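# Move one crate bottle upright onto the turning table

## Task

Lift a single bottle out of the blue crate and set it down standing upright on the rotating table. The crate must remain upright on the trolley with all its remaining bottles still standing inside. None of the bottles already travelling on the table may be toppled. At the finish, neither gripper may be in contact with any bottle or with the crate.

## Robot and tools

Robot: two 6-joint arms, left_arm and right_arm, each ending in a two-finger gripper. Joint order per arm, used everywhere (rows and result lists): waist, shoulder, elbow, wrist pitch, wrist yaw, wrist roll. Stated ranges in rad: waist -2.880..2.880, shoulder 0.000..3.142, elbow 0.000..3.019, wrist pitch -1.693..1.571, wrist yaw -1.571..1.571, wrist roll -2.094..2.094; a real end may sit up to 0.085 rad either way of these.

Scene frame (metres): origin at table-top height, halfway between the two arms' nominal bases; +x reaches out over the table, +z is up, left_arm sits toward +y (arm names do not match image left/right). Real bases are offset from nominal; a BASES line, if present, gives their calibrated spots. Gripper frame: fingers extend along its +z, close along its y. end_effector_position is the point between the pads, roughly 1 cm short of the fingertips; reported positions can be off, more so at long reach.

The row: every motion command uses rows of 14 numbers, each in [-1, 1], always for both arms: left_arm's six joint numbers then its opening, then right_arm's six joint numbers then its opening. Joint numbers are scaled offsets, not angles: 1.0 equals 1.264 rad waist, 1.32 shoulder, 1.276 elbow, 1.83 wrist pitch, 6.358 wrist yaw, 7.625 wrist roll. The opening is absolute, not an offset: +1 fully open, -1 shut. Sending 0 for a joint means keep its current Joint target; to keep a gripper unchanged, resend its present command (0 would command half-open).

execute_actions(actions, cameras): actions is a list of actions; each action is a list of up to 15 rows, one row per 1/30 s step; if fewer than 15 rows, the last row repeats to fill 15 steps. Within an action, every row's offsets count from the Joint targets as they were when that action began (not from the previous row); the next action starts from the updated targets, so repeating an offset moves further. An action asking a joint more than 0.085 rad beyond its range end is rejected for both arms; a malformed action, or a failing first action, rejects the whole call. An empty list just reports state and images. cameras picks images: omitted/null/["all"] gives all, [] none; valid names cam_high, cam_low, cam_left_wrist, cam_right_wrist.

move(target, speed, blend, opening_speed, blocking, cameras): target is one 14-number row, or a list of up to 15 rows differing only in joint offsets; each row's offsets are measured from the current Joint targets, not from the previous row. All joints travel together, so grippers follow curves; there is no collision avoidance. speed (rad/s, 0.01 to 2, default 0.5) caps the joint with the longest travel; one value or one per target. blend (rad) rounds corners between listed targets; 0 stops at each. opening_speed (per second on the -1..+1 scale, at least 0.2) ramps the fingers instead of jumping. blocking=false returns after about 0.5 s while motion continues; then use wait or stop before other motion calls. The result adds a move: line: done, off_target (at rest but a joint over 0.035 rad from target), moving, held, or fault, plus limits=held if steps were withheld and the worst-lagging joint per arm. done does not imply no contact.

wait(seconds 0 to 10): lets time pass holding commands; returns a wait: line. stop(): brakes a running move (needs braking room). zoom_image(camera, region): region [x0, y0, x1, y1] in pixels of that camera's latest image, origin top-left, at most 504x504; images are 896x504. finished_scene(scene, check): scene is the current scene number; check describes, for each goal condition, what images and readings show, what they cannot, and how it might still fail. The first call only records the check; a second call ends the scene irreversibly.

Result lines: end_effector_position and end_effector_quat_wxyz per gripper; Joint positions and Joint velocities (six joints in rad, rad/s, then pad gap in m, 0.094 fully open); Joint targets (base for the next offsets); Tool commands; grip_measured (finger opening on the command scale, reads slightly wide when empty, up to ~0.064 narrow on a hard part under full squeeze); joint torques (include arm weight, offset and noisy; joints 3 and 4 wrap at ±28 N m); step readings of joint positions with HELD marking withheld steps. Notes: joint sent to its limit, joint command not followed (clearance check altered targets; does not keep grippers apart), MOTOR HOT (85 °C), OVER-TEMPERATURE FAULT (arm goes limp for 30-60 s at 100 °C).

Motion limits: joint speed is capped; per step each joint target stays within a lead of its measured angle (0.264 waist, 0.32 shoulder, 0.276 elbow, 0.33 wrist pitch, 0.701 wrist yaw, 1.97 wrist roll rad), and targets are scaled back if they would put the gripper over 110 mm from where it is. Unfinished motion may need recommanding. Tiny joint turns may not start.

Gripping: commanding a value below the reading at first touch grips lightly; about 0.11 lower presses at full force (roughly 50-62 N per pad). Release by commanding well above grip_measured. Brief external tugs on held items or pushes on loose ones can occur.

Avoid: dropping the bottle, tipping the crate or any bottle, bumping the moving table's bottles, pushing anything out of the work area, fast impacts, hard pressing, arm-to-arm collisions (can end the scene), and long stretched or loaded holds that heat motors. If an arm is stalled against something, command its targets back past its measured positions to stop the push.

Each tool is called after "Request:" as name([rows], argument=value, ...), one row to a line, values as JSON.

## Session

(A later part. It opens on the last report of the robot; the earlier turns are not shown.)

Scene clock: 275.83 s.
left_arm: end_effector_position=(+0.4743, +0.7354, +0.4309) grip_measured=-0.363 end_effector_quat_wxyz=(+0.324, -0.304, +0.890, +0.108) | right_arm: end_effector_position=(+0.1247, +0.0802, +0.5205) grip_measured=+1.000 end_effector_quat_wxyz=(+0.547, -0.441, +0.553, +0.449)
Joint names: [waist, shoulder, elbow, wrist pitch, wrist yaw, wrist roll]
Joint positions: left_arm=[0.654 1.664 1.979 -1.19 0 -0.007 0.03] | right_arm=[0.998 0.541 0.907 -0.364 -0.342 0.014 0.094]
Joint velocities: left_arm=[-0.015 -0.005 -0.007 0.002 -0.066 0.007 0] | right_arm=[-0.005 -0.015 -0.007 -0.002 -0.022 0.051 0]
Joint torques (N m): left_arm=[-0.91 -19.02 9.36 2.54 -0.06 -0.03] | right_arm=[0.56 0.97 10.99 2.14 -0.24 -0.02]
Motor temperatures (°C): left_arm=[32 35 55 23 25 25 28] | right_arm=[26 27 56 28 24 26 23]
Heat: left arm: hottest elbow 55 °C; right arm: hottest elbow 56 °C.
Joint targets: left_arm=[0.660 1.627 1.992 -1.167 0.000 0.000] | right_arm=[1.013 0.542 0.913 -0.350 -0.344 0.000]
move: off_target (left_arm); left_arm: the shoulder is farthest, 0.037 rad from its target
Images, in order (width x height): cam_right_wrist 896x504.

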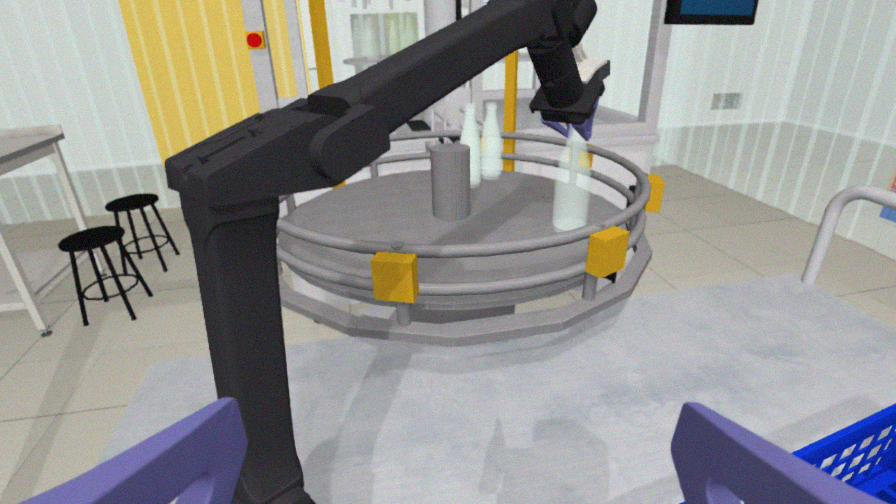

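Request:
move(target=[0, 0, -0.0342, 0.0239, 0, 0, -0.62, 0, 0, 0, 0, 0, 0, 1], speed=0.08, cameras=["cam_right_wrist"])

Request:
zoom_image(camera="cam_right_wrist", region=[480, 80, 660, 260])

Scene clock: 287.13 s.
left_arm: end_effector_position=(+0.4775, +0.7379, +0.4165) grip_measured=-0.363 end_effector_quat_wxyz=(+0.325, -0.304, +0.889, +0.108) | right_arm: end_effector_position=(+0.1247, +0.0802, +0.5205) grip_measured=+1.000 end_effector_quat_wxyz=(+0.547, -0.441, +0.553, +0.449)
Joint names: [waist, shoulder, elbow, wrist pitch, wrist yaw, wrist roll]
Joint positions: left_arm=[0.654 1.661 1.935 -1.146 0 -0.007 0.03] | right_arm=[0.998 0.541 0.907 -0.364 -0.342 0.014 0.094]
Joint velocities: left_arm=[-0.005 -0.005 -0.002 -0.012 -0.022 -0.022 -0.001] | right_arm=[-0.005 -0.005 -0.002 0.022 -0.007 -0.051 0]
Joint torques (N m): left_arm=[-1.2 -18.67 9.39 2.48 -0.04 -0.04] | right_arm=[0.56 0.97 11 2.13 -0.24 -0.02]
Motor temperatures (°C): left_arm=[32 37 56 23 25 25 28] | right_arm=[26 26 56 28 24 26 23]
Heat: left arm: hottest elbow 56 °C; right arm: hottest elbow 56 °C.
Joint targets: left_arm=[0.660 1.627 1.948 -1.123 0.000 0.000] | right_arm=[1.013 0.542 0.913 -0.350 -0.344 0.000]
move: done
Images, in order (width x height): cam_right_wrist 896x504.

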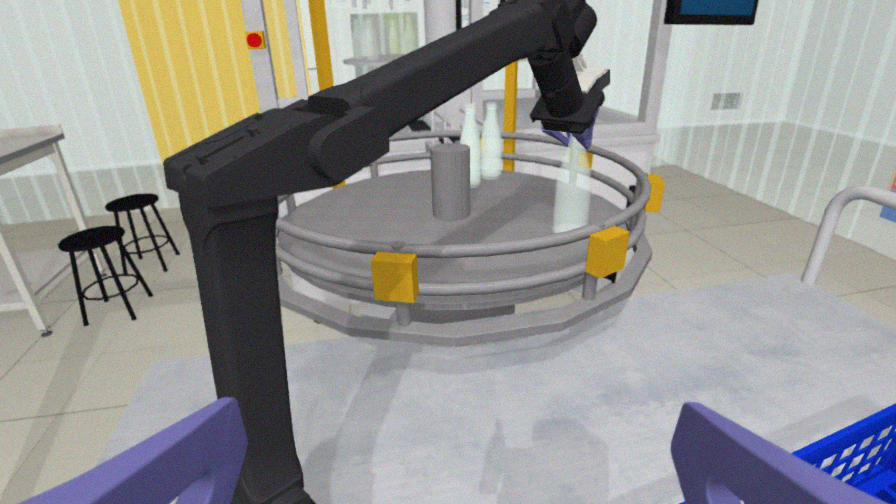

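Scaled by 2.800 from the camera's 896x504 image, which has a finer 1280x720 frame.

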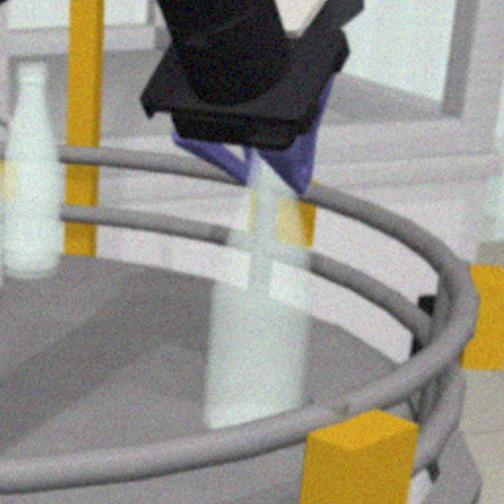

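Request:
move(target=[0, 0, -0.0129, 0.0090, 0, 0, -0.62, 0, 0, 0, 0, 0, 0, 1], speed=0.05, cameras=["cam_right_wrist"])

Request:
execute_actions([
  [[0,0,0,0,0,0,-0.5,0,0,0,0,0,0,1],[0,0,0,0,0,0,-0.375,0,0,0,0,0,0,1],[0,0,0,0,0,0,-0.25,0,0,0,0,0,0,1],[0,0,0,0,0,0,-0.125,0,0,0,0,0,0,1],[0,0,0,0,0,0,0,0,0,0,0,0,0,1],[0,0,0,0,0,0,0.125,0,0,0,0,0,0,1],[0,0,0,0,0,0,0.25,0,0,0,0,0,0,1],[0,0,0,0,0,0,0.375,0,0,0,0,0,0,1],[0,0,0,0,0,0,0.5,0,0,0,0,0,0,1],[0,0,0,0,0,0,0.625,0,0,0,0,0,0,1],[0,0,0,0,0,0,0.75,0,0,0,0,0,0,1],[0,0,0,0,0,0,0.875,0,0,0,0,0,0,1],[0,0,0,0,0,0,1,0,0,0,0,0,0,1]],
], cameras=["cam_right_wrist", "cam_left_wrist"])

Scene clock: 308.80 s.
left_arm: end_effector_position=(+0.4789, +0.7389, +0.4107) grip_measured=-0.363 end_effector_quat_wxyz=(+0.325, -0.304, +0.889, +0.108) | right_arm: end_effector_position=(+0.1247, +0.0802, +0.5205) grip_measured=+1.000 end_effector_quat_wxyz=(+0.547, -0.441, +0.553, +0.449)
Joint names: [waist, shoulder, elbow, wrist pitch, wrist yaw, wrist roll]
Joint positions: left_arm=[0.654 1.661 1.919 -1.13 0 -0.007 0.03] | right_arm=[0.998 0.541 0.907 -0.364 -0.342 0.014 0.094]
Joint velocities: left_arm=[-0.005 -0.005 -0.002 -0.012 -0.051 0.022 0] | right_arm=[0.005 -0.005 -0.007 0.012 0.007 0.051 0]
Joint torques (N m): left_arm=[-1.2 -18.73 9.43 2.41 -0.06 -0.08] | right_arm=[0.62 0.97 11.02 2.15 -0.23 -0.02]
Motor temperatures (°C): left_arm=[32 36 57 23 25 25 28] | right_arm=[26 26 56 28 24 26 23]
Heat: left arm: hottest elbow 57 °C; right arm: hottest elbow 56 °C.
Joint targets: left_arm=[0.660 1.627 1.932 -1.106 0.000 0.000] | right_arm=[1.013 0.542 0.913 -0.350 -0.344 0.000]
move: done
Images, in order (width x height): cam_right_wrist 896x504.

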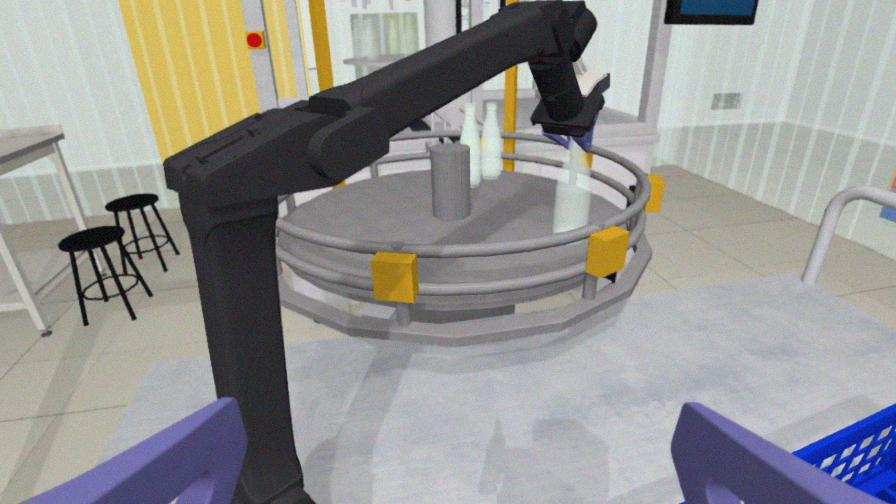

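Scene clock: 309.73 s.
left_arm: end_effector_position=(+0.4747, +0.7357, +0.4275) grip_measured=+0.997 end_effector_quat_wxyz=(+0.340, -0.302, +0.883, +0.114) | right_arm: end_effector_position=(+0.1247, +0.0802, +0.5205) grip_measured=+1.000 end_effector_quat_wxyz=(+0.547, -0.441, +0.553, +0.449)
Joint names: [waist, shoulder, elbow, wrist pitch, wrist yaw, wrist roll]
Joint positions: left_arm=[0.654 1.637 1.919 -1.12 0 -0.007 0.094] | right_arm=[0.998 0.541 0.907 -0.364 -0.342 0.014 0.094]
Joint velocities: left_arm=[-0.005 0.005 -0.022 -0.002 -0.007 -0.022 0.001] | right_arm=[-0.005 -0.005 -0.002 0.007 0.037 0.022 0]
Joint torques (N m): left_arm=[-1.44 -16.5 9.35 2.06 -0.03 -0.05] | right_arm=[0.56 0.91 10.99 2.14 -0.24 -0.03]
Motor temperatures (°C): left_arm=[32 36 57 23 25 25 28] | right_arm=[26 26 56 28 24 26 23]
Heat: left arm: hottest elbow 57 °C; right arm: hottest elbow 56 °C.
Joint targets: left_arm=[0.660 1.627 1.932 -1.106 0.000 0.000] | right_arm=[1.013 0.542 0.913 -0.350 -0.344 0.000]
Step readings (joint positions of left_arm | right_arm):
0: [0.654 1.661 1.919 -1.130 0.000 -0.007] | [0.998 0.541 0.907 -0.364 -0.342 0.014]
1: [0.654 1.661 1.919 -1.130 0.000 -0.007] | [0.998 0.541 0.907 -0.364 -0.342 0.014]
2: [0.654 1.661 1.919 -1.130 0.000 -0.007] | [0.998 0.541 0.907 -0.364 -0.342 0.014]
4: [0.654 1.661 1.919 -1.130 0.000 -0.007] | [0.998 0.541 0.907 -0.364 -0.342 0.014]
8: [0.654 1.658 1.919 -1.123 0.000 -0.007] | [0.998 0.541 0.907 -0.364 -0.342 0.014]
15: [0.654 1.640 1.919 -1.120 0.000 -0.007] | [0.998 0.541 0.907 -0.364 -0.342 0.014]
Images, in order (width x height): cam_left_wrist 896x504, cam_right_wrist 896x504.

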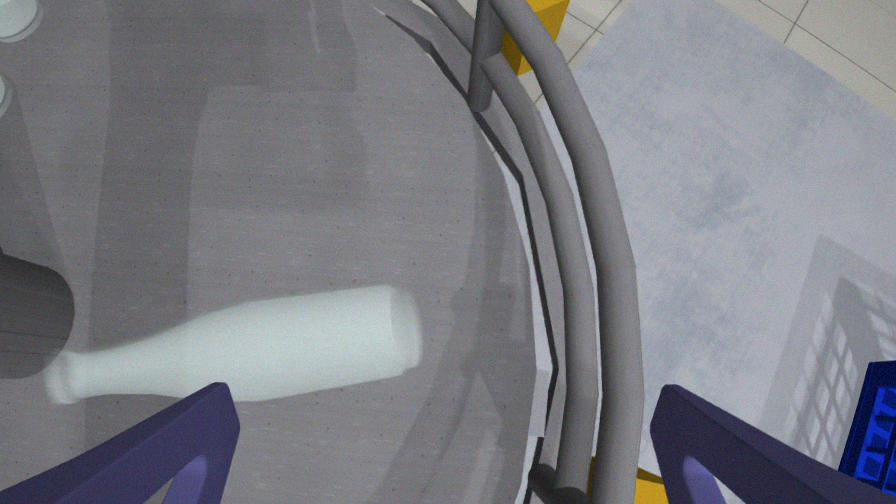

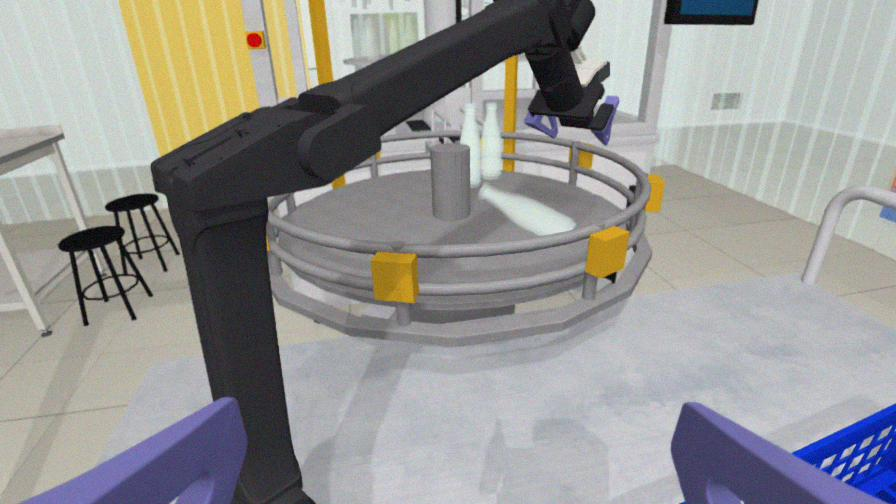

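Request:
execute_actions(actions=[], cameras=["cam_right_wrist", "cam_left_wrist", "cam_high"])

Request:
zoom_image(camera="cam_right_wrist", region=[240, 80, 680, 320])

Scene clock: 323.77 s.
left_arm: end_effector_position=(+0.4747, +0.7357, +0.4275) grip_measured=+0.998 end_effector_quat_wxyz=(+0.340, -0.302, +0.883, +0.114) | right_arm: end_effector_position=(+0.1247, +0.0802, +0.5205) grip_measured=+1.000 end_effector_quat_wxyz=(+0.547, -0.441, +0.553, +0.449)
Joint names: [waist, shoulder, elbow, wrist pitch, wrist yaw, wrist roll]
Joint positions: left_arm=[0.654 1.637 1.919 -1.12 0 -0.007 0.094] | right_arm=[0.998 0.541 0.907 -0.364 -0.342 0.014 0.094]
Joint velocities: left_arm=[-0.005 -0.005 -0.002 -0.002 -0.007 -0.051 0] | right_arm=[-0.005 0.005 0.017 -0.007 -0.051 -0.022 0]
Joint torques (N m): left_arm=[-1.08 -15.85 9.58 2.13 -0.06 -0.08] | right_arm=[0.62 0.97 10.99 2.14 -0.23 -0.02]
Motor temperatures (°C): left_arm=[32 37 55 23 25 25 27] | right_arm=[26 26 55 27 24 26 23]
Heat: left arm: hottest elbow 55 °C; right arm: hottest elbow 55 °C.
Joint targets: left_arm=[0.660 1.627 1.932 -1.106 0.000 0.000] | right_arm=[1.013 0.542 0.913 -0.350 -0.344 0.000]
Tool commands: left_gripper/opening=+1.0 right_gripper/opening=+1.0
Images, in order (width x height): cam_high 896x504, cam_left_wrist 896x504, cam_right_wrist 896x504.

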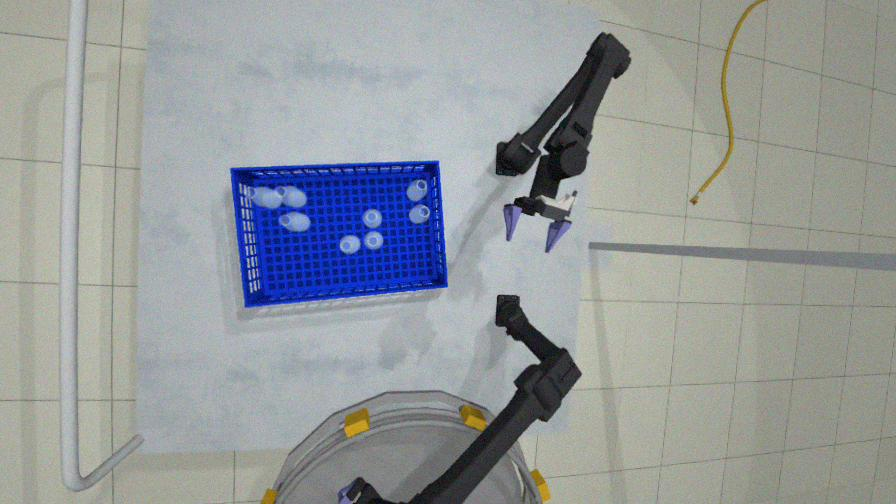

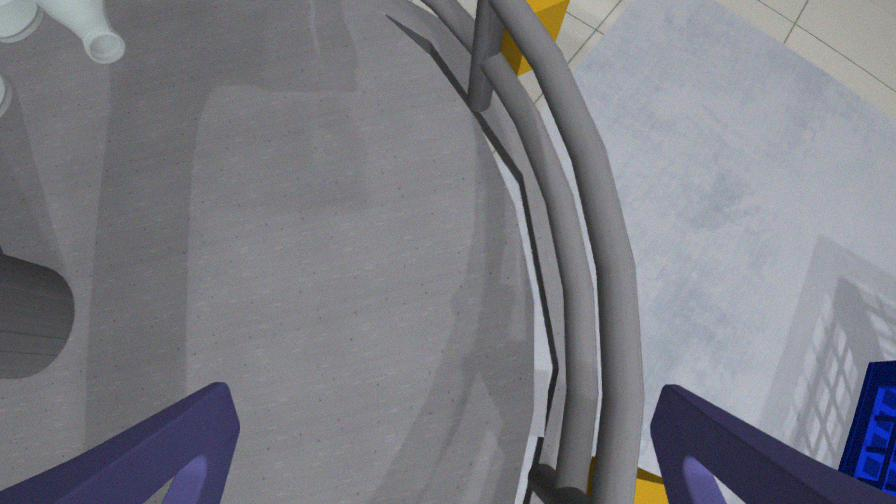

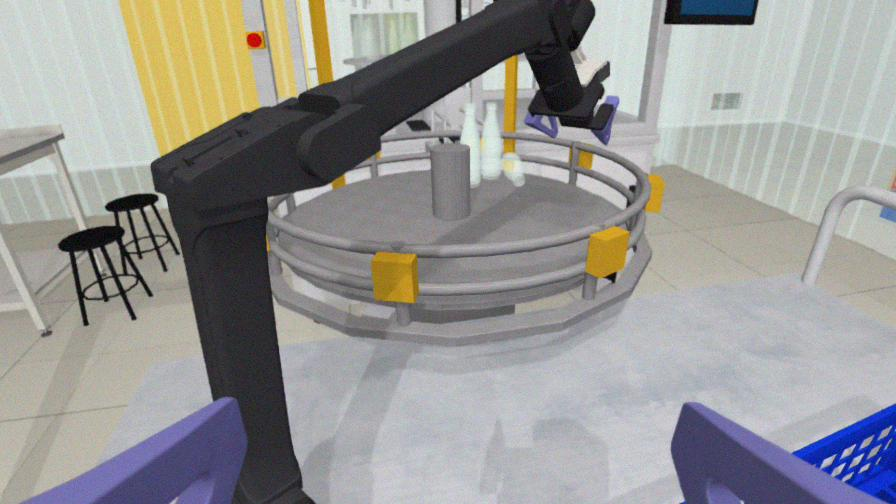

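Scaled by 1.145 from the camera's 896x504 image, which has a finer 1280x720 frame.

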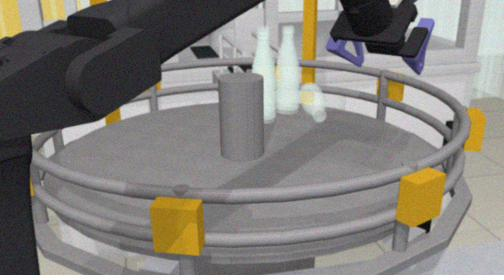

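Request:
move([
  [0,0,0.0345,-0.0109,0,0,1,0,0,0,0,0,0,1],
  [0,-0.0818,0.1411,-0.1464,0,0,1,0,0,0,0,0,0,1],
  [0.2690,-0.1402,0.2335,0.0038,0,0,1,0,0,0,0,0,0,1],
], speed=[0.2, 0.35, 0.4], blend=[0.02, 0.05, 0], cameras=["cam_left_wrist", "cam_right_wrist"])

Request:
zoom_image(camera="cam_left_wrist", region=[280, 60, 600, 330])

Scene clock: 339.40 s.
left_arm: end_effector_position=(+0.2589, +0.8055, +0.6873) grip_measured=+0.998 end_effector_quat_wxyz=(+0.499, -0.397, +0.722, +0.270) | right_arm: end_effector_position=(+0.1247, +0.0802, +0.5205) grip_measured=+1.000 end_effector_quat_wxyz=(+0.547, -0.441, +0.553, +0.449)
Joint names: [waist, shoulder, elbow, wrist pitch, wrist yaw, wrist roll]
Joint positions: left_arm=[1 1.44 2.19 -1.114 0 -0.007 0.094] | right_arm=[0.998 0.541 0.907 -0.364 -0.342 0.014 0.094]
Joint velocities: left_arm=[-0.015 -0.005 0.002 0.022 0.007 0.037 0] | right_arm=[-0.005 0.005 0.007 0.012 -0.051 0.022 0]
Joint torques (N m): left_arm=[-1.9 -10.58 9.91 2.56 -0.02 -0.08] | right_arm=[0.56 0.91 11 2.14 -0.24 -0.02]
Motor temperatures (°C): left_arm=[31 38 55 23 25 25 26] | right_arm=[25 26 55 27 24 26 23]
Heat: left arm: hottest elbow 55 °C; right arm: hottest elbow 55 °C.
Joint targets: left_arm=[1.000 1.442 2.230 -1.100 -0.001 0.000] | right_arm=[1.013 0.542 0.913 -0.350 -0.344 0.000]
move: off_target (left_arm); left_arm: the elbow is farthest, 0.040 rad from its target
Images, in order (width x height): cam_left_wrist 896x504, cam_right_wrist 896x504.

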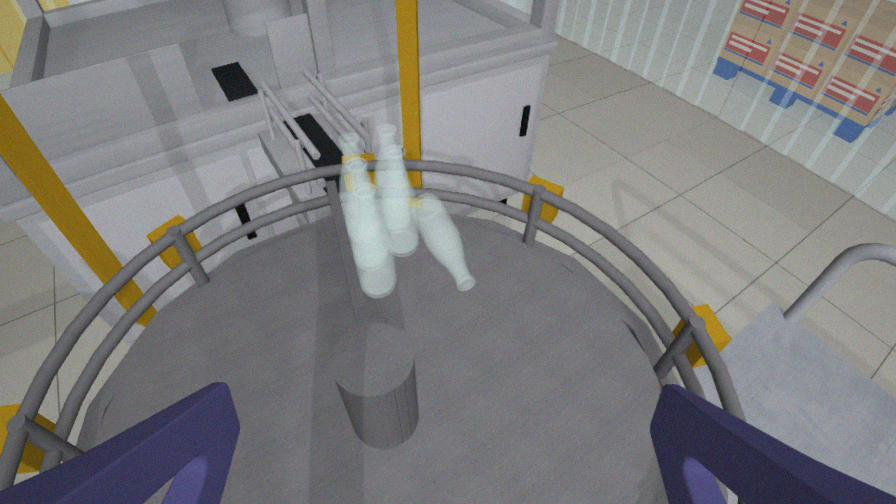

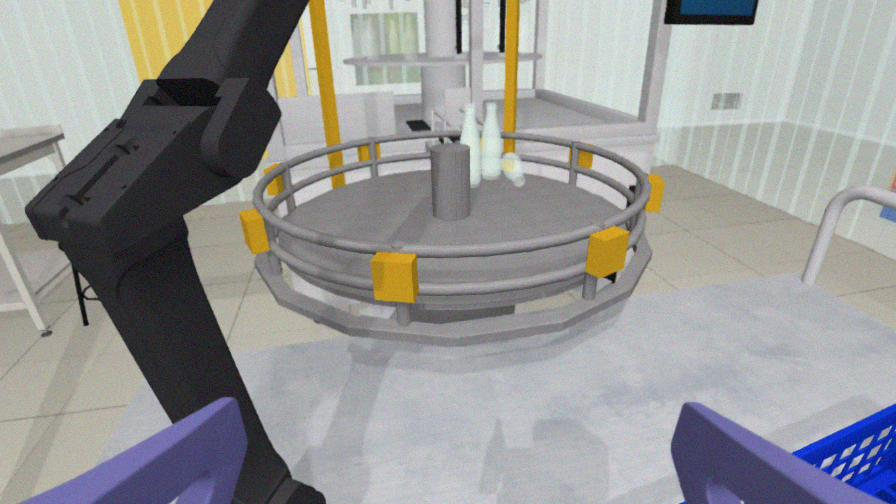

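Scaled by 1.575 from the camera's 896x504 image, which has a finer 1280x720 frame.

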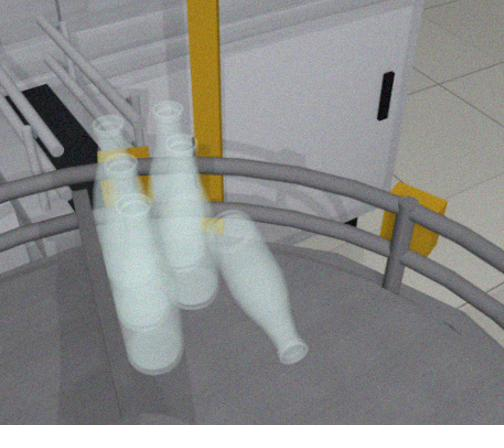

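Request:
zoom_image(camera="cam_left_wrist", region=[240, 200, 560, 504])

Request:
zoom_image(camera="cam_right_wrist", region=[380, 80, 640, 300])

Scaled by 1.575 from the camera's 896x504 image, which has a finer 1280x720 frame.

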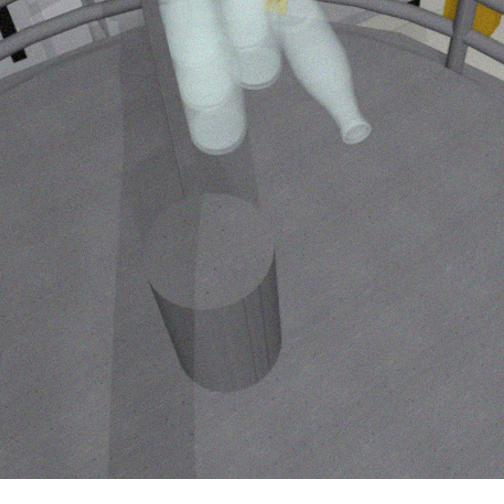

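Scaled by 1.938 from the camera's 896x504 image, which has a finer 1280x720 frame.

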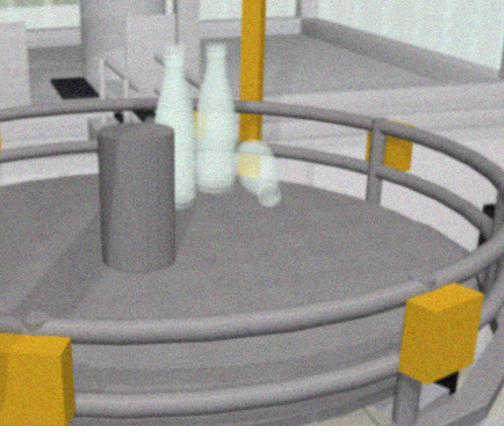

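Request:
execute_actions(actions=[])

Scene clock: 391.40 s.
left_arm: end_effector_position=(+0.2589, +0.8055, +0.6873) grip_measured=+0.998 end_effector_quat_wxyz=(+0.499, -0.397, +0.722, +0.270) | right_arm: end_effector_position=(+0.1247, +0.0802, +0.5205) grip_measured=+1.000 end_effector_quat_wxyz=(+0.547, -0.441, +0.553, +0.449)
Joint names: [waist, shoulder, elbow, wrist pitch, wrist yaw, wrist roll]
Joint positions: left_arm=[1 1.44 2.19 -1.114 0 -0.007 0.094] | right_arm=[0.998 0.541 0.907 -0.364 -0.342 0.014 0.094]
Joint velocities: left_arm=[-0.015 0.005 0.007 0.007 -0.037 0.022 -0.001] | right_arm=[-0.015 0.005 0.007 -0.002 0.007 -0.037 0]
Joint torques (N m): left_arm=[-1.85 -10.64 9.91 2.54 -0.04 -0.07] | right_arm=[0.56 0.97 11.02 2.14 -0.23 -0.03]
Motor temperatures (°C): left_arm=[31 34 55 23 25 25 26] | right_arm=[25 26 55 27 24 26 23]
Heat: left arm: hottest elbow 55 °C; right arm: hottest elbow 55 °C.
Joint targets: left_arm=[1.000 1.442 2.230 -1.100 -0.001 0.000] | right_arm=[1.013 0.542 0.913 -0.350 -0.344 0.000]
Tool commands: left_gripper/opening=+1.0 right_gripper/opening=+1.0

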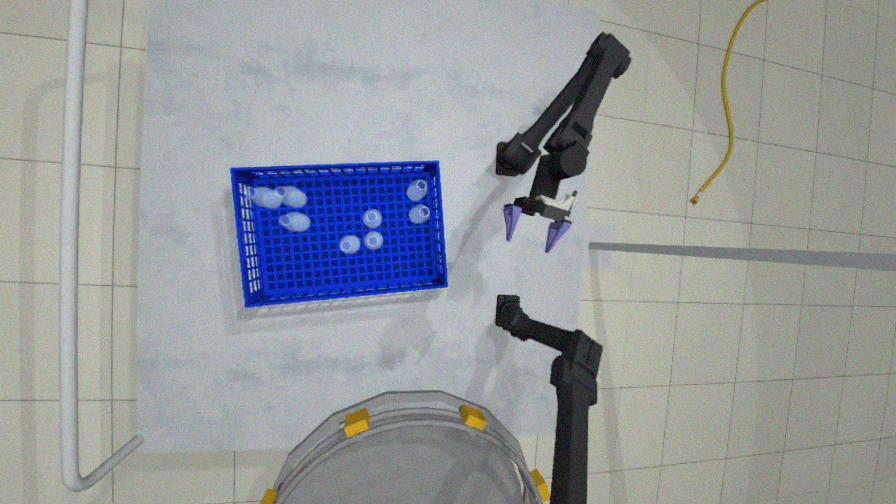

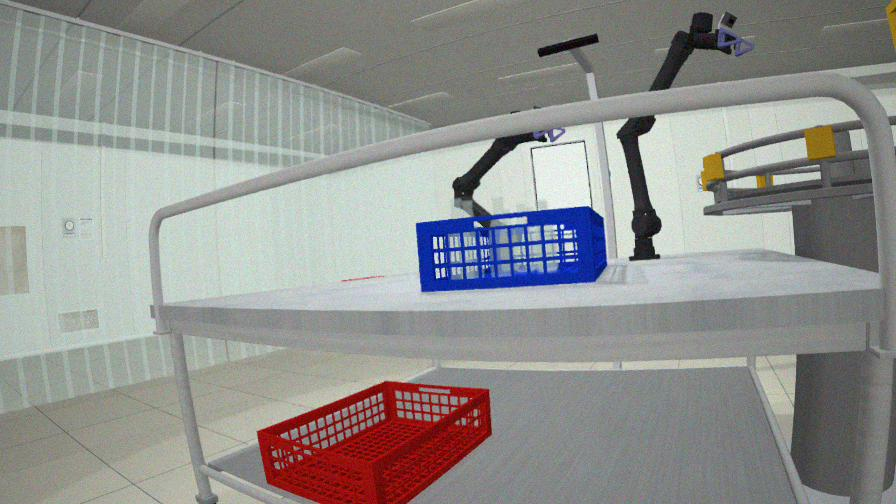

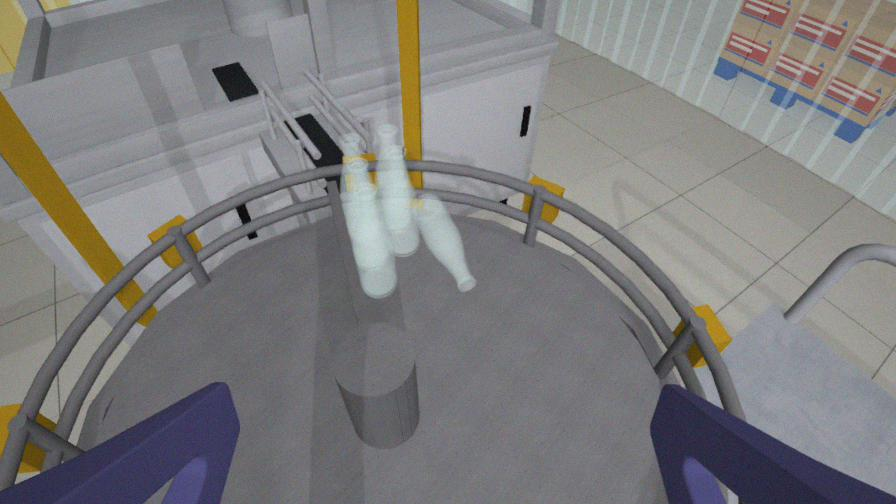

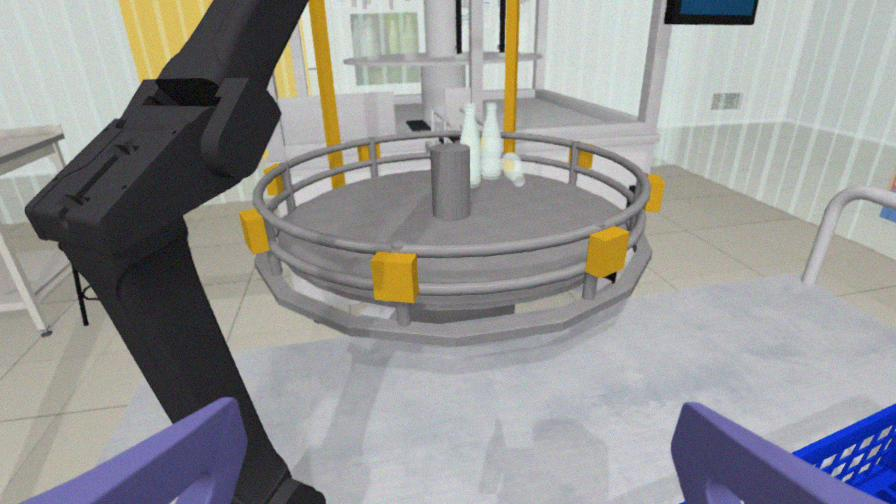

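Request:
zoom_image(camera="cam_left_wrist", region=[310, 100, 550, 320])

Request:
zoom_image(camera="cam_right_wrist", region=[400, 90, 600, 240])

Scaled by 2.100 from the camera's 896x504 image, which has a finer 1280x720 frame.

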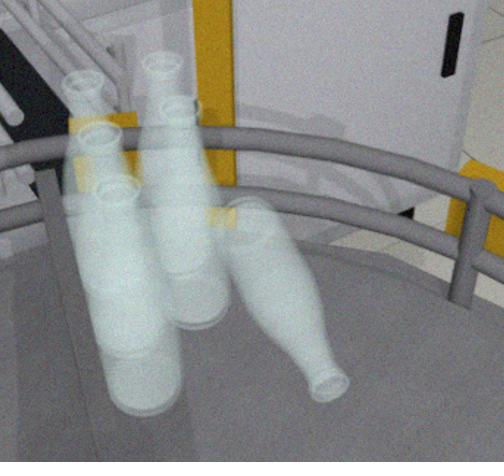

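Scaled by 2.520 from the camera's 896x504 image, which has a finer 1280x720 frame.

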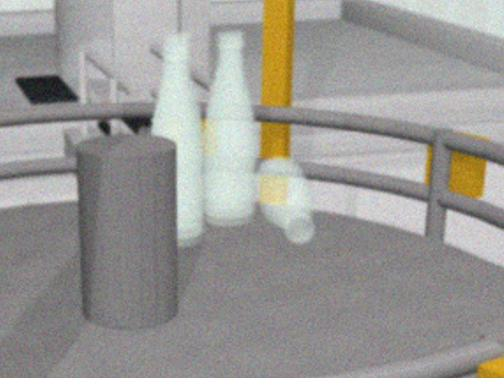

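Request:
move(target=[-0.0862, 0.3458, -0.25, 0.459, -0.0313, 0, 0.4, 0.2112, 0.328, -0.4773, 0.7219, 0.0541, 0, 1.0], speed=0.5, opening_speed=1.0, cameras=["cam_left_wrist", "cam_right_wrist"])

Scene clock: 436.77 s.
left_arm: end_effector_position=(+0.4506, +1.0066, +0.4074) grip_measured=+0.402 end_effector_quat_wxyz=(+0.512, -0.398, +0.686, +0.330) | right_arm: end_effector_position=(+0.1158, +0.1558, +0.3136) grip_measured=+1.000 end_effector_quat_wxyz=(+0.638, -0.355, +0.482, +0.485)
Joint names: [waist, shoulder, elbow, wrist pitch, wrist yaw, wrist roll]
Joint positions: left_arm=[0.897 1.896 1.905 -0.275 -0.196 -0.007 0.066] | right_arm=[1.264 0.968 0.299 0.957 -0.002 0.014 0.094]
Joint velocities: left_arm=[-0.005 -0.005 -0.017 0.022 -0.066 0.037 0] | right_arm=[-0.005 -0.024 0.007 0.002 -0.007 0.037 0]
Joint torques (N m): left_arm=[-1.96 -20.01 9.54 2.52 -0.23 -0.09] | right_arm=[0.73 -1.49 9.29 2.06 -0.09 -0.02]
Motor temperatures (°C): left_arm=[31 33 55 23 25 25 25] | right_arm=[25 26 56 27 24 26 23]
Heat: left arm: hottest elbow 55 °C; right arm: hottest elbow 56 °C.
Joint targets: left_arm=[0.891 1.898 1.911 -0.259 -0.199 0.000] | right_arm=[1.280 0.975 0.304 0.971 0.000 0.000]
move: done
Images, in order (width x height): cam_left_wrist 896x504, cam_right_wrist 896x504.

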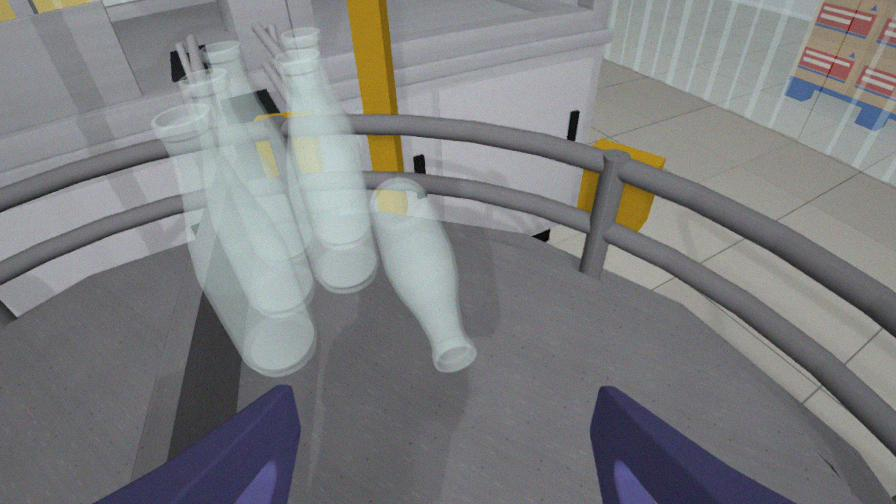

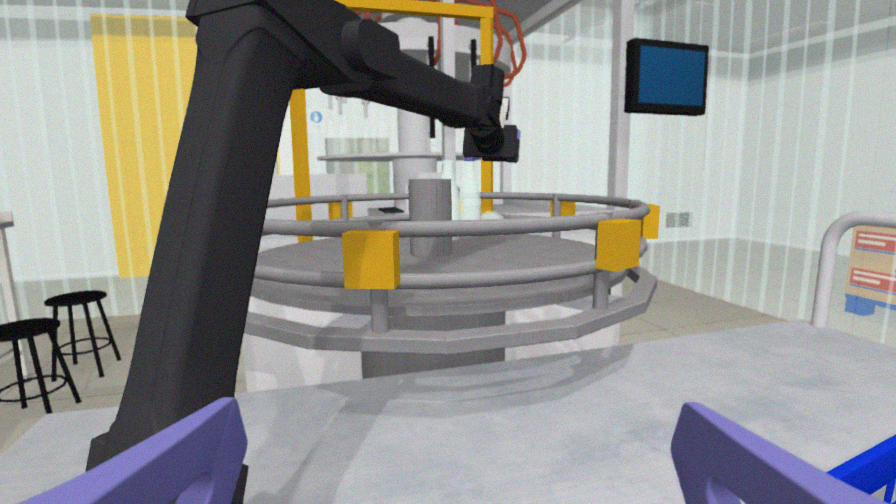

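Request:
zoom_image(camera="cam_left_wrist", region=[340, 160, 540, 400])

Request:
zoom_image(camera="cam_right_wrist", region=[340, 60, 660, 300])

Scaled by 2.100 from the camera's 896x504 image, which has a finer 1280x720 frame.

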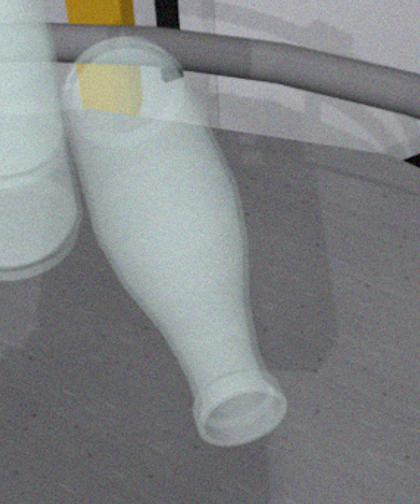

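Scaled by 1.575 from the camera's 896x504 image, which has a finer 1280x720 frame.

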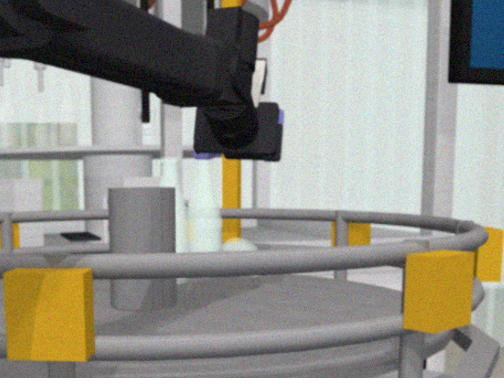

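Request:
move(target=[0.0103, 0.2405, 0.1873, 0.0831, 0, 0, 0.4, 0, 0, 0, 0, 0, 0, 1.0], speed=0.25, cameras=["cam_left_wrist", "cam_right_wrist"])

Scene clock: 472.87 s.
left_arm: end_effector_position=(+0.5093, +1.0798, +0.2902) grip_measured=+0.402 end_effector_quat_wxyz=(+0.521, -0.395, +0.679, +0.333) | right_arm: end_effector_position=(+0.1158, +0.1558, +0.3137) grip_measured=+1.000 end_effector_quat_wxyz=(+0.638, -0.355, +0.481, +0.485)
Joint names: [waist, shoulder, elbow, wrist pitch, wrist yaw, wrist roll]
Joint positions: left_arm=[0.897 2.21 2.09 -0.123 -0.196 -0.007 0.066] | right_arm=[1.264 0.968 0.299 0.957 -0.002 0.014 0.094]
Joint velocities: left_arm=[0.005 -0.015 0.002 -0.007 -0.037 -0.051 -0.001] | right_arm=[-0.015 -0.015 -0.027 0.007 -0.081 -0.007 0]
Joint torques (N m): left_arm=[-0.97 -23.59 13.29 2.56 -0.21 -0.07] | right_arm=[0.73 -1.49 9.29 2.03 -0.08 -0.02]
Motor temperatures (°C): left_arm=[31 37 55 23 25 25 25] | right_arm=[25 25 56 27 24 26 23]
Heat: left arm: hottest elbow 55 °C; right arm: hottest elbow 56 °C.
Joint targets: left_arm=[0.904 2.216 2.150 -0.107 -0.200 0.000] | right_arm=[1.280 0.975 0.304 0.971 0.000 0.000]
move: off_target (left_arm); left_arm: the elbow is farthest, 0.060 rad from its target
Images, in order (width x height): cam_left_wrist 896x504, cam_right_wrist 896x504.

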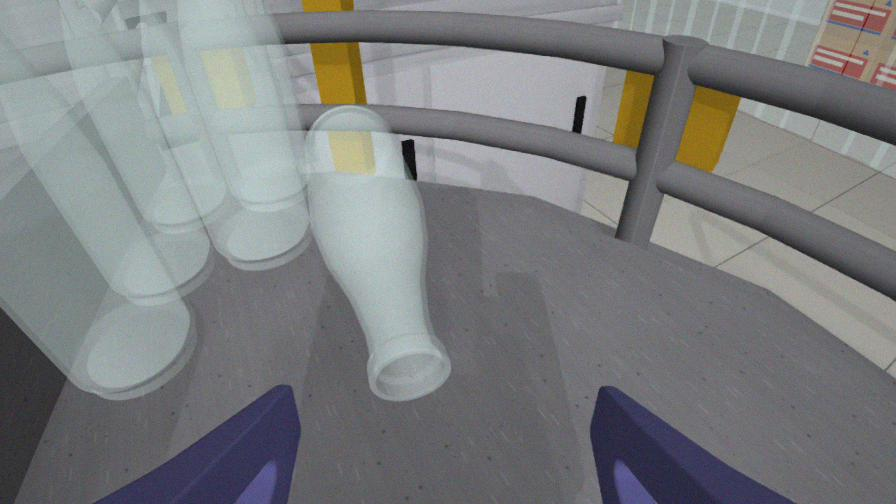

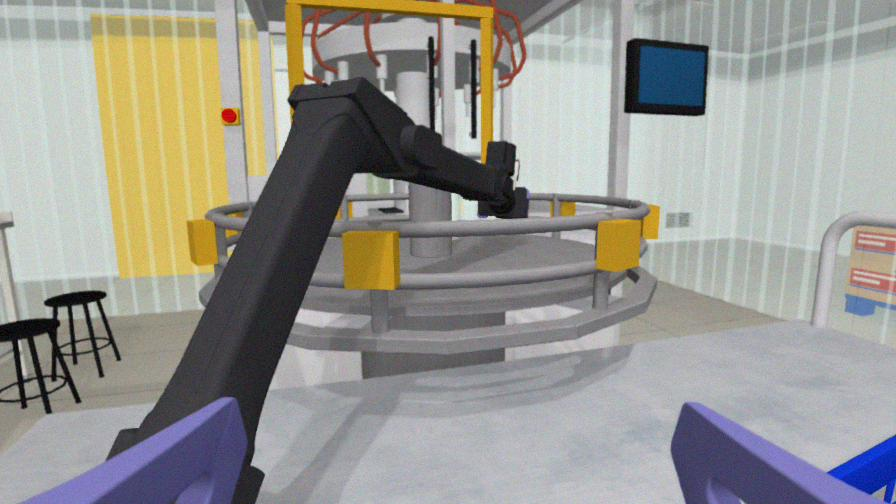

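Request:
zoom_image(camera="cam_right_wrist", region=[280, 60, 600, 300])

Request:
zoom_image(camera="cam_left_wrist", region=[270, 250, 630, 504])

Scaled by 1.575 from the camera's 896x504 image, which has a finer 1280x720 frame.

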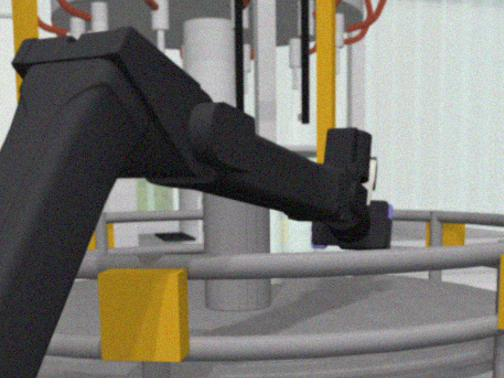

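Scaled by 1.400 from the camera's 896x504 image, which has a finer 1280x720 frame.

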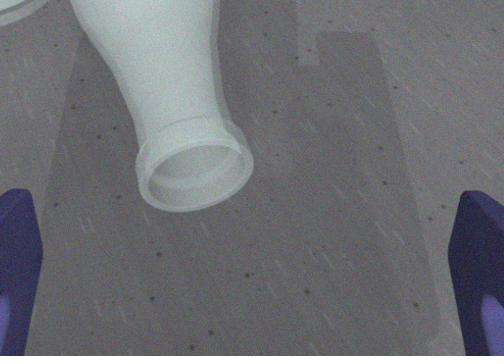

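Request:
move(target=[0.0134, 0.0606, 0.0721, -0.0213, 0, 0, 0.5, 0, 0, 0, 0, 0, 0, 1.0], speed=0.15, cameras=["cam_left_wrist", "cam_right_wrist"])

Request:
zoom_image(camera="cam_right_wrist", region=[280, 60, 600, 300])

Scene clock: 512.47 s.
left_arm: end_effector_position=(+0.5069, +1.1059, +0.2739) grip_measured=+0.498 end_effector_quat_wxyz=(+0.517, -0.402, +0.676, +0.338) | right_arm: end_effector_position=(+0.1158, +0.1558, +0.3137) grip_measured=+1.000 end_effector_quat_wxyz=(+0.638, -0.355, +0.481, +0.485)
Joint names: [waist, shoulder, elbow, wrist pitch, wrist yaw, wrist roll]
Joint positions: left_arm=[0.916 2.285 2.182 -0.142 -0.196 -0.007 0.07] | right_arm=[1.264 0.968 0.299 0.957 -0.002 0.014 0.094]
Joint velocities: left_arm=[-0.005 -0.005 -0.007 0.002 0.007 -0.022 0] | right_arm=[0.005 -0.015 -0.017 0.007 0.066 -0.037 0]
Joint torques (N m): left_arm=[-1.49 -23.65 13.31 1.74 -0.18 -0.04] | right_arm=[0.73 -1.44 9.28 2.03 -0.09 -0.03]
Motor temperatures (°C): left_arm=[31 42 63 23 25 25 25] | right_arm=[25 25 55 27 24 26 23]
Heat: left arm: hottest elbow 63 °C; right arm: hottest elbow 55 °C.
Joint targets: left_arm=[0.921 2.296 2.242 -0.146 -0.200 0.000] | right_arm=[1.280 0.975 0.304 0.971 0.000 0.000]
move: off_target (left_arm); left_arm: the elbow is farthest, 0.060 rad from its target
Images, in order (width x height): cam_left_wrist 896x504, cam_right_wrist 896x504.

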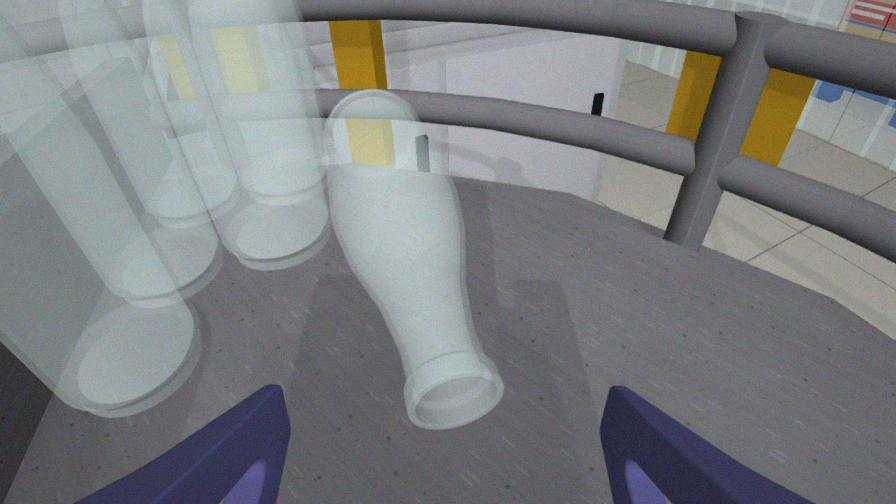

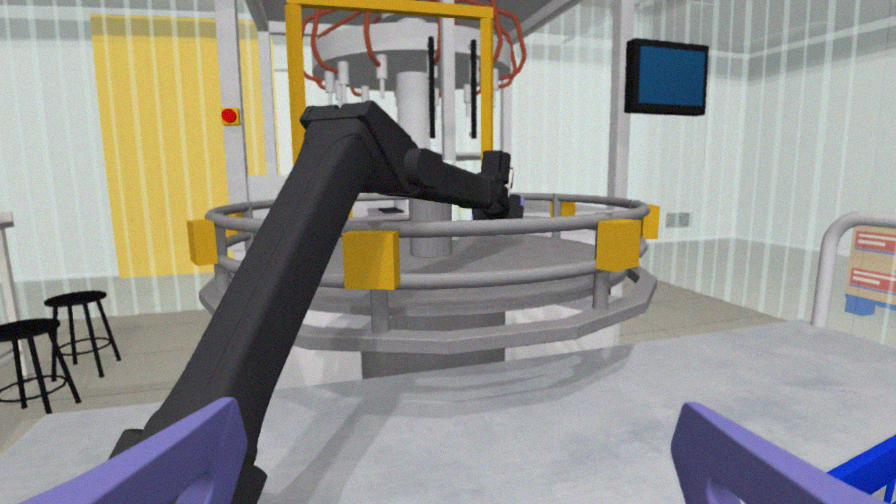

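Scaled by 1.575 from the camera's 896x504 image, which has a finer 1280x720 frame.

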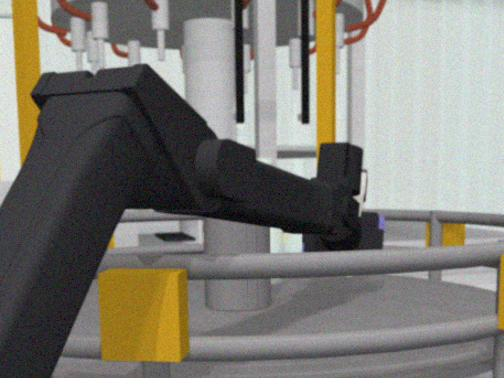

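Request:
move(target=[0.0035, 0.0644, 0.1019, -0.0268, 0, 0, 0.5, 0, 0, 0, 0, 0, 0, 1.0], speed=0.15, cameras=["cam_left_wrist", "cam_right_wrist"])

Request:
zoom_image(camera="cam_right_wrist", region=[340, 100, 580, 280])

Scene clock: 527.70 s.
left_arm: end_effector_position=(+0.5182, +1.1223, +0.2688) grip_measured=+0.498 end_effector_quat_wxyz=(+0.517, -0.403, +0.675, +0.338) | right_arm: end_effector_position=(+0.1158, +0.1558, +0.3137) grip_measured=+1.000 end_effector_quat_wxyz=(+0.638, -0.355, +0.481, +0.485)
Joint names: [waist, shoulder, elbow, wrist pitch, wrist yaw, wrist roll]
Joint positions: left_arm=[0.917 2.365 2.312 -0.19 -0.196 -0.007 0.07] | right_arm=[1.264 0.968 0.299 0.957 -0.002 0.014 0.094]
Joint velocities: left_arm=[-0.015 -0.005 0.002 -0.002 0.051 0.007 -0.001] | right_arm=[0.005 -0.005 -0.012 -0.012 0.022 -0.066 0]
Joint torques (N m): left_arm=[-1.55 -23.59 13.33 1.74 -0.21 -0.1] | right_arm=[0.73 -1.44 9.29 2.03 -0.09 -0.03]
Motor temperatures (°C): left_arm=[31 41 67 23 25 25 25] | right_arm=[25 25 55 27 24 26 23]
Heat: left arm: hottest elbow 67 °C; right arm: hottest elbow 55 °C.
Joint targets: left_arm=[0.925 2.381 2.372 -0.195 -0.200 0.000] | right_arm=[1.280 0.975 0.304 0.971 0.000 0.000]
move: off_target (left_arm); left_arm: the elbow is farthest, 0.060 rad from its target
Images, in order (width x height): cam_left_wrist 896x504, cam_right_wrist 896x504.

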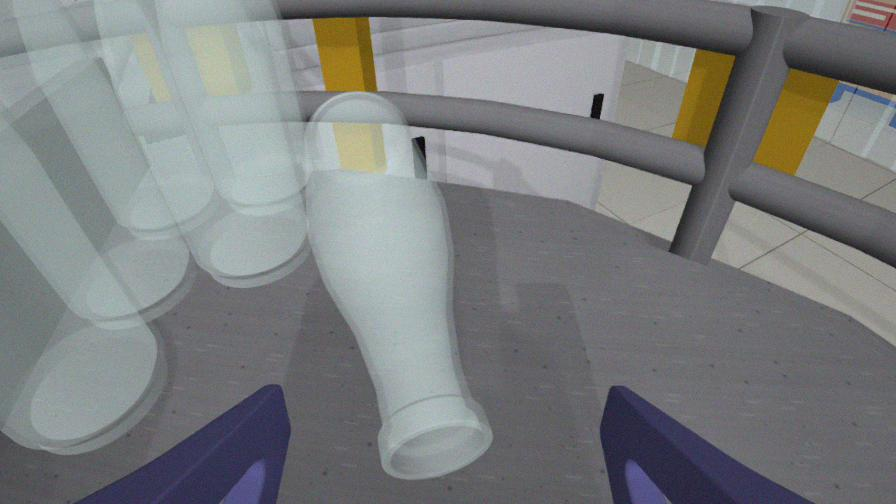

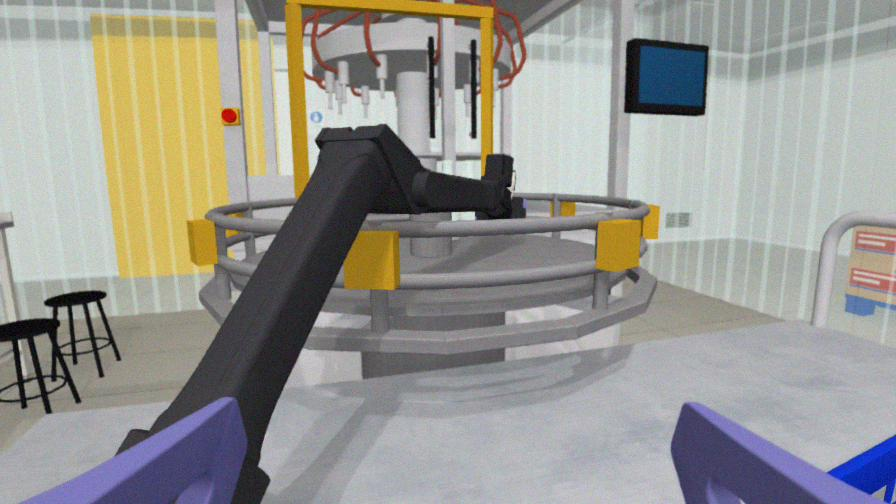

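Scaled by 2.100 from the camera's 896x504 image, which has a finer 1280x720 frame.

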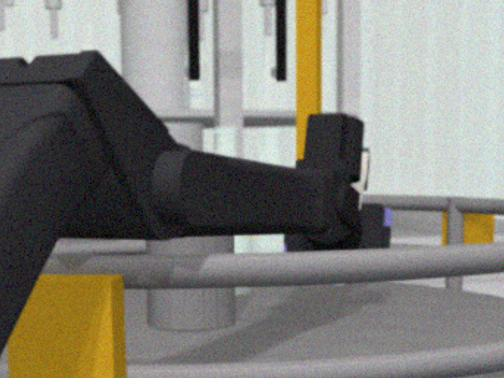

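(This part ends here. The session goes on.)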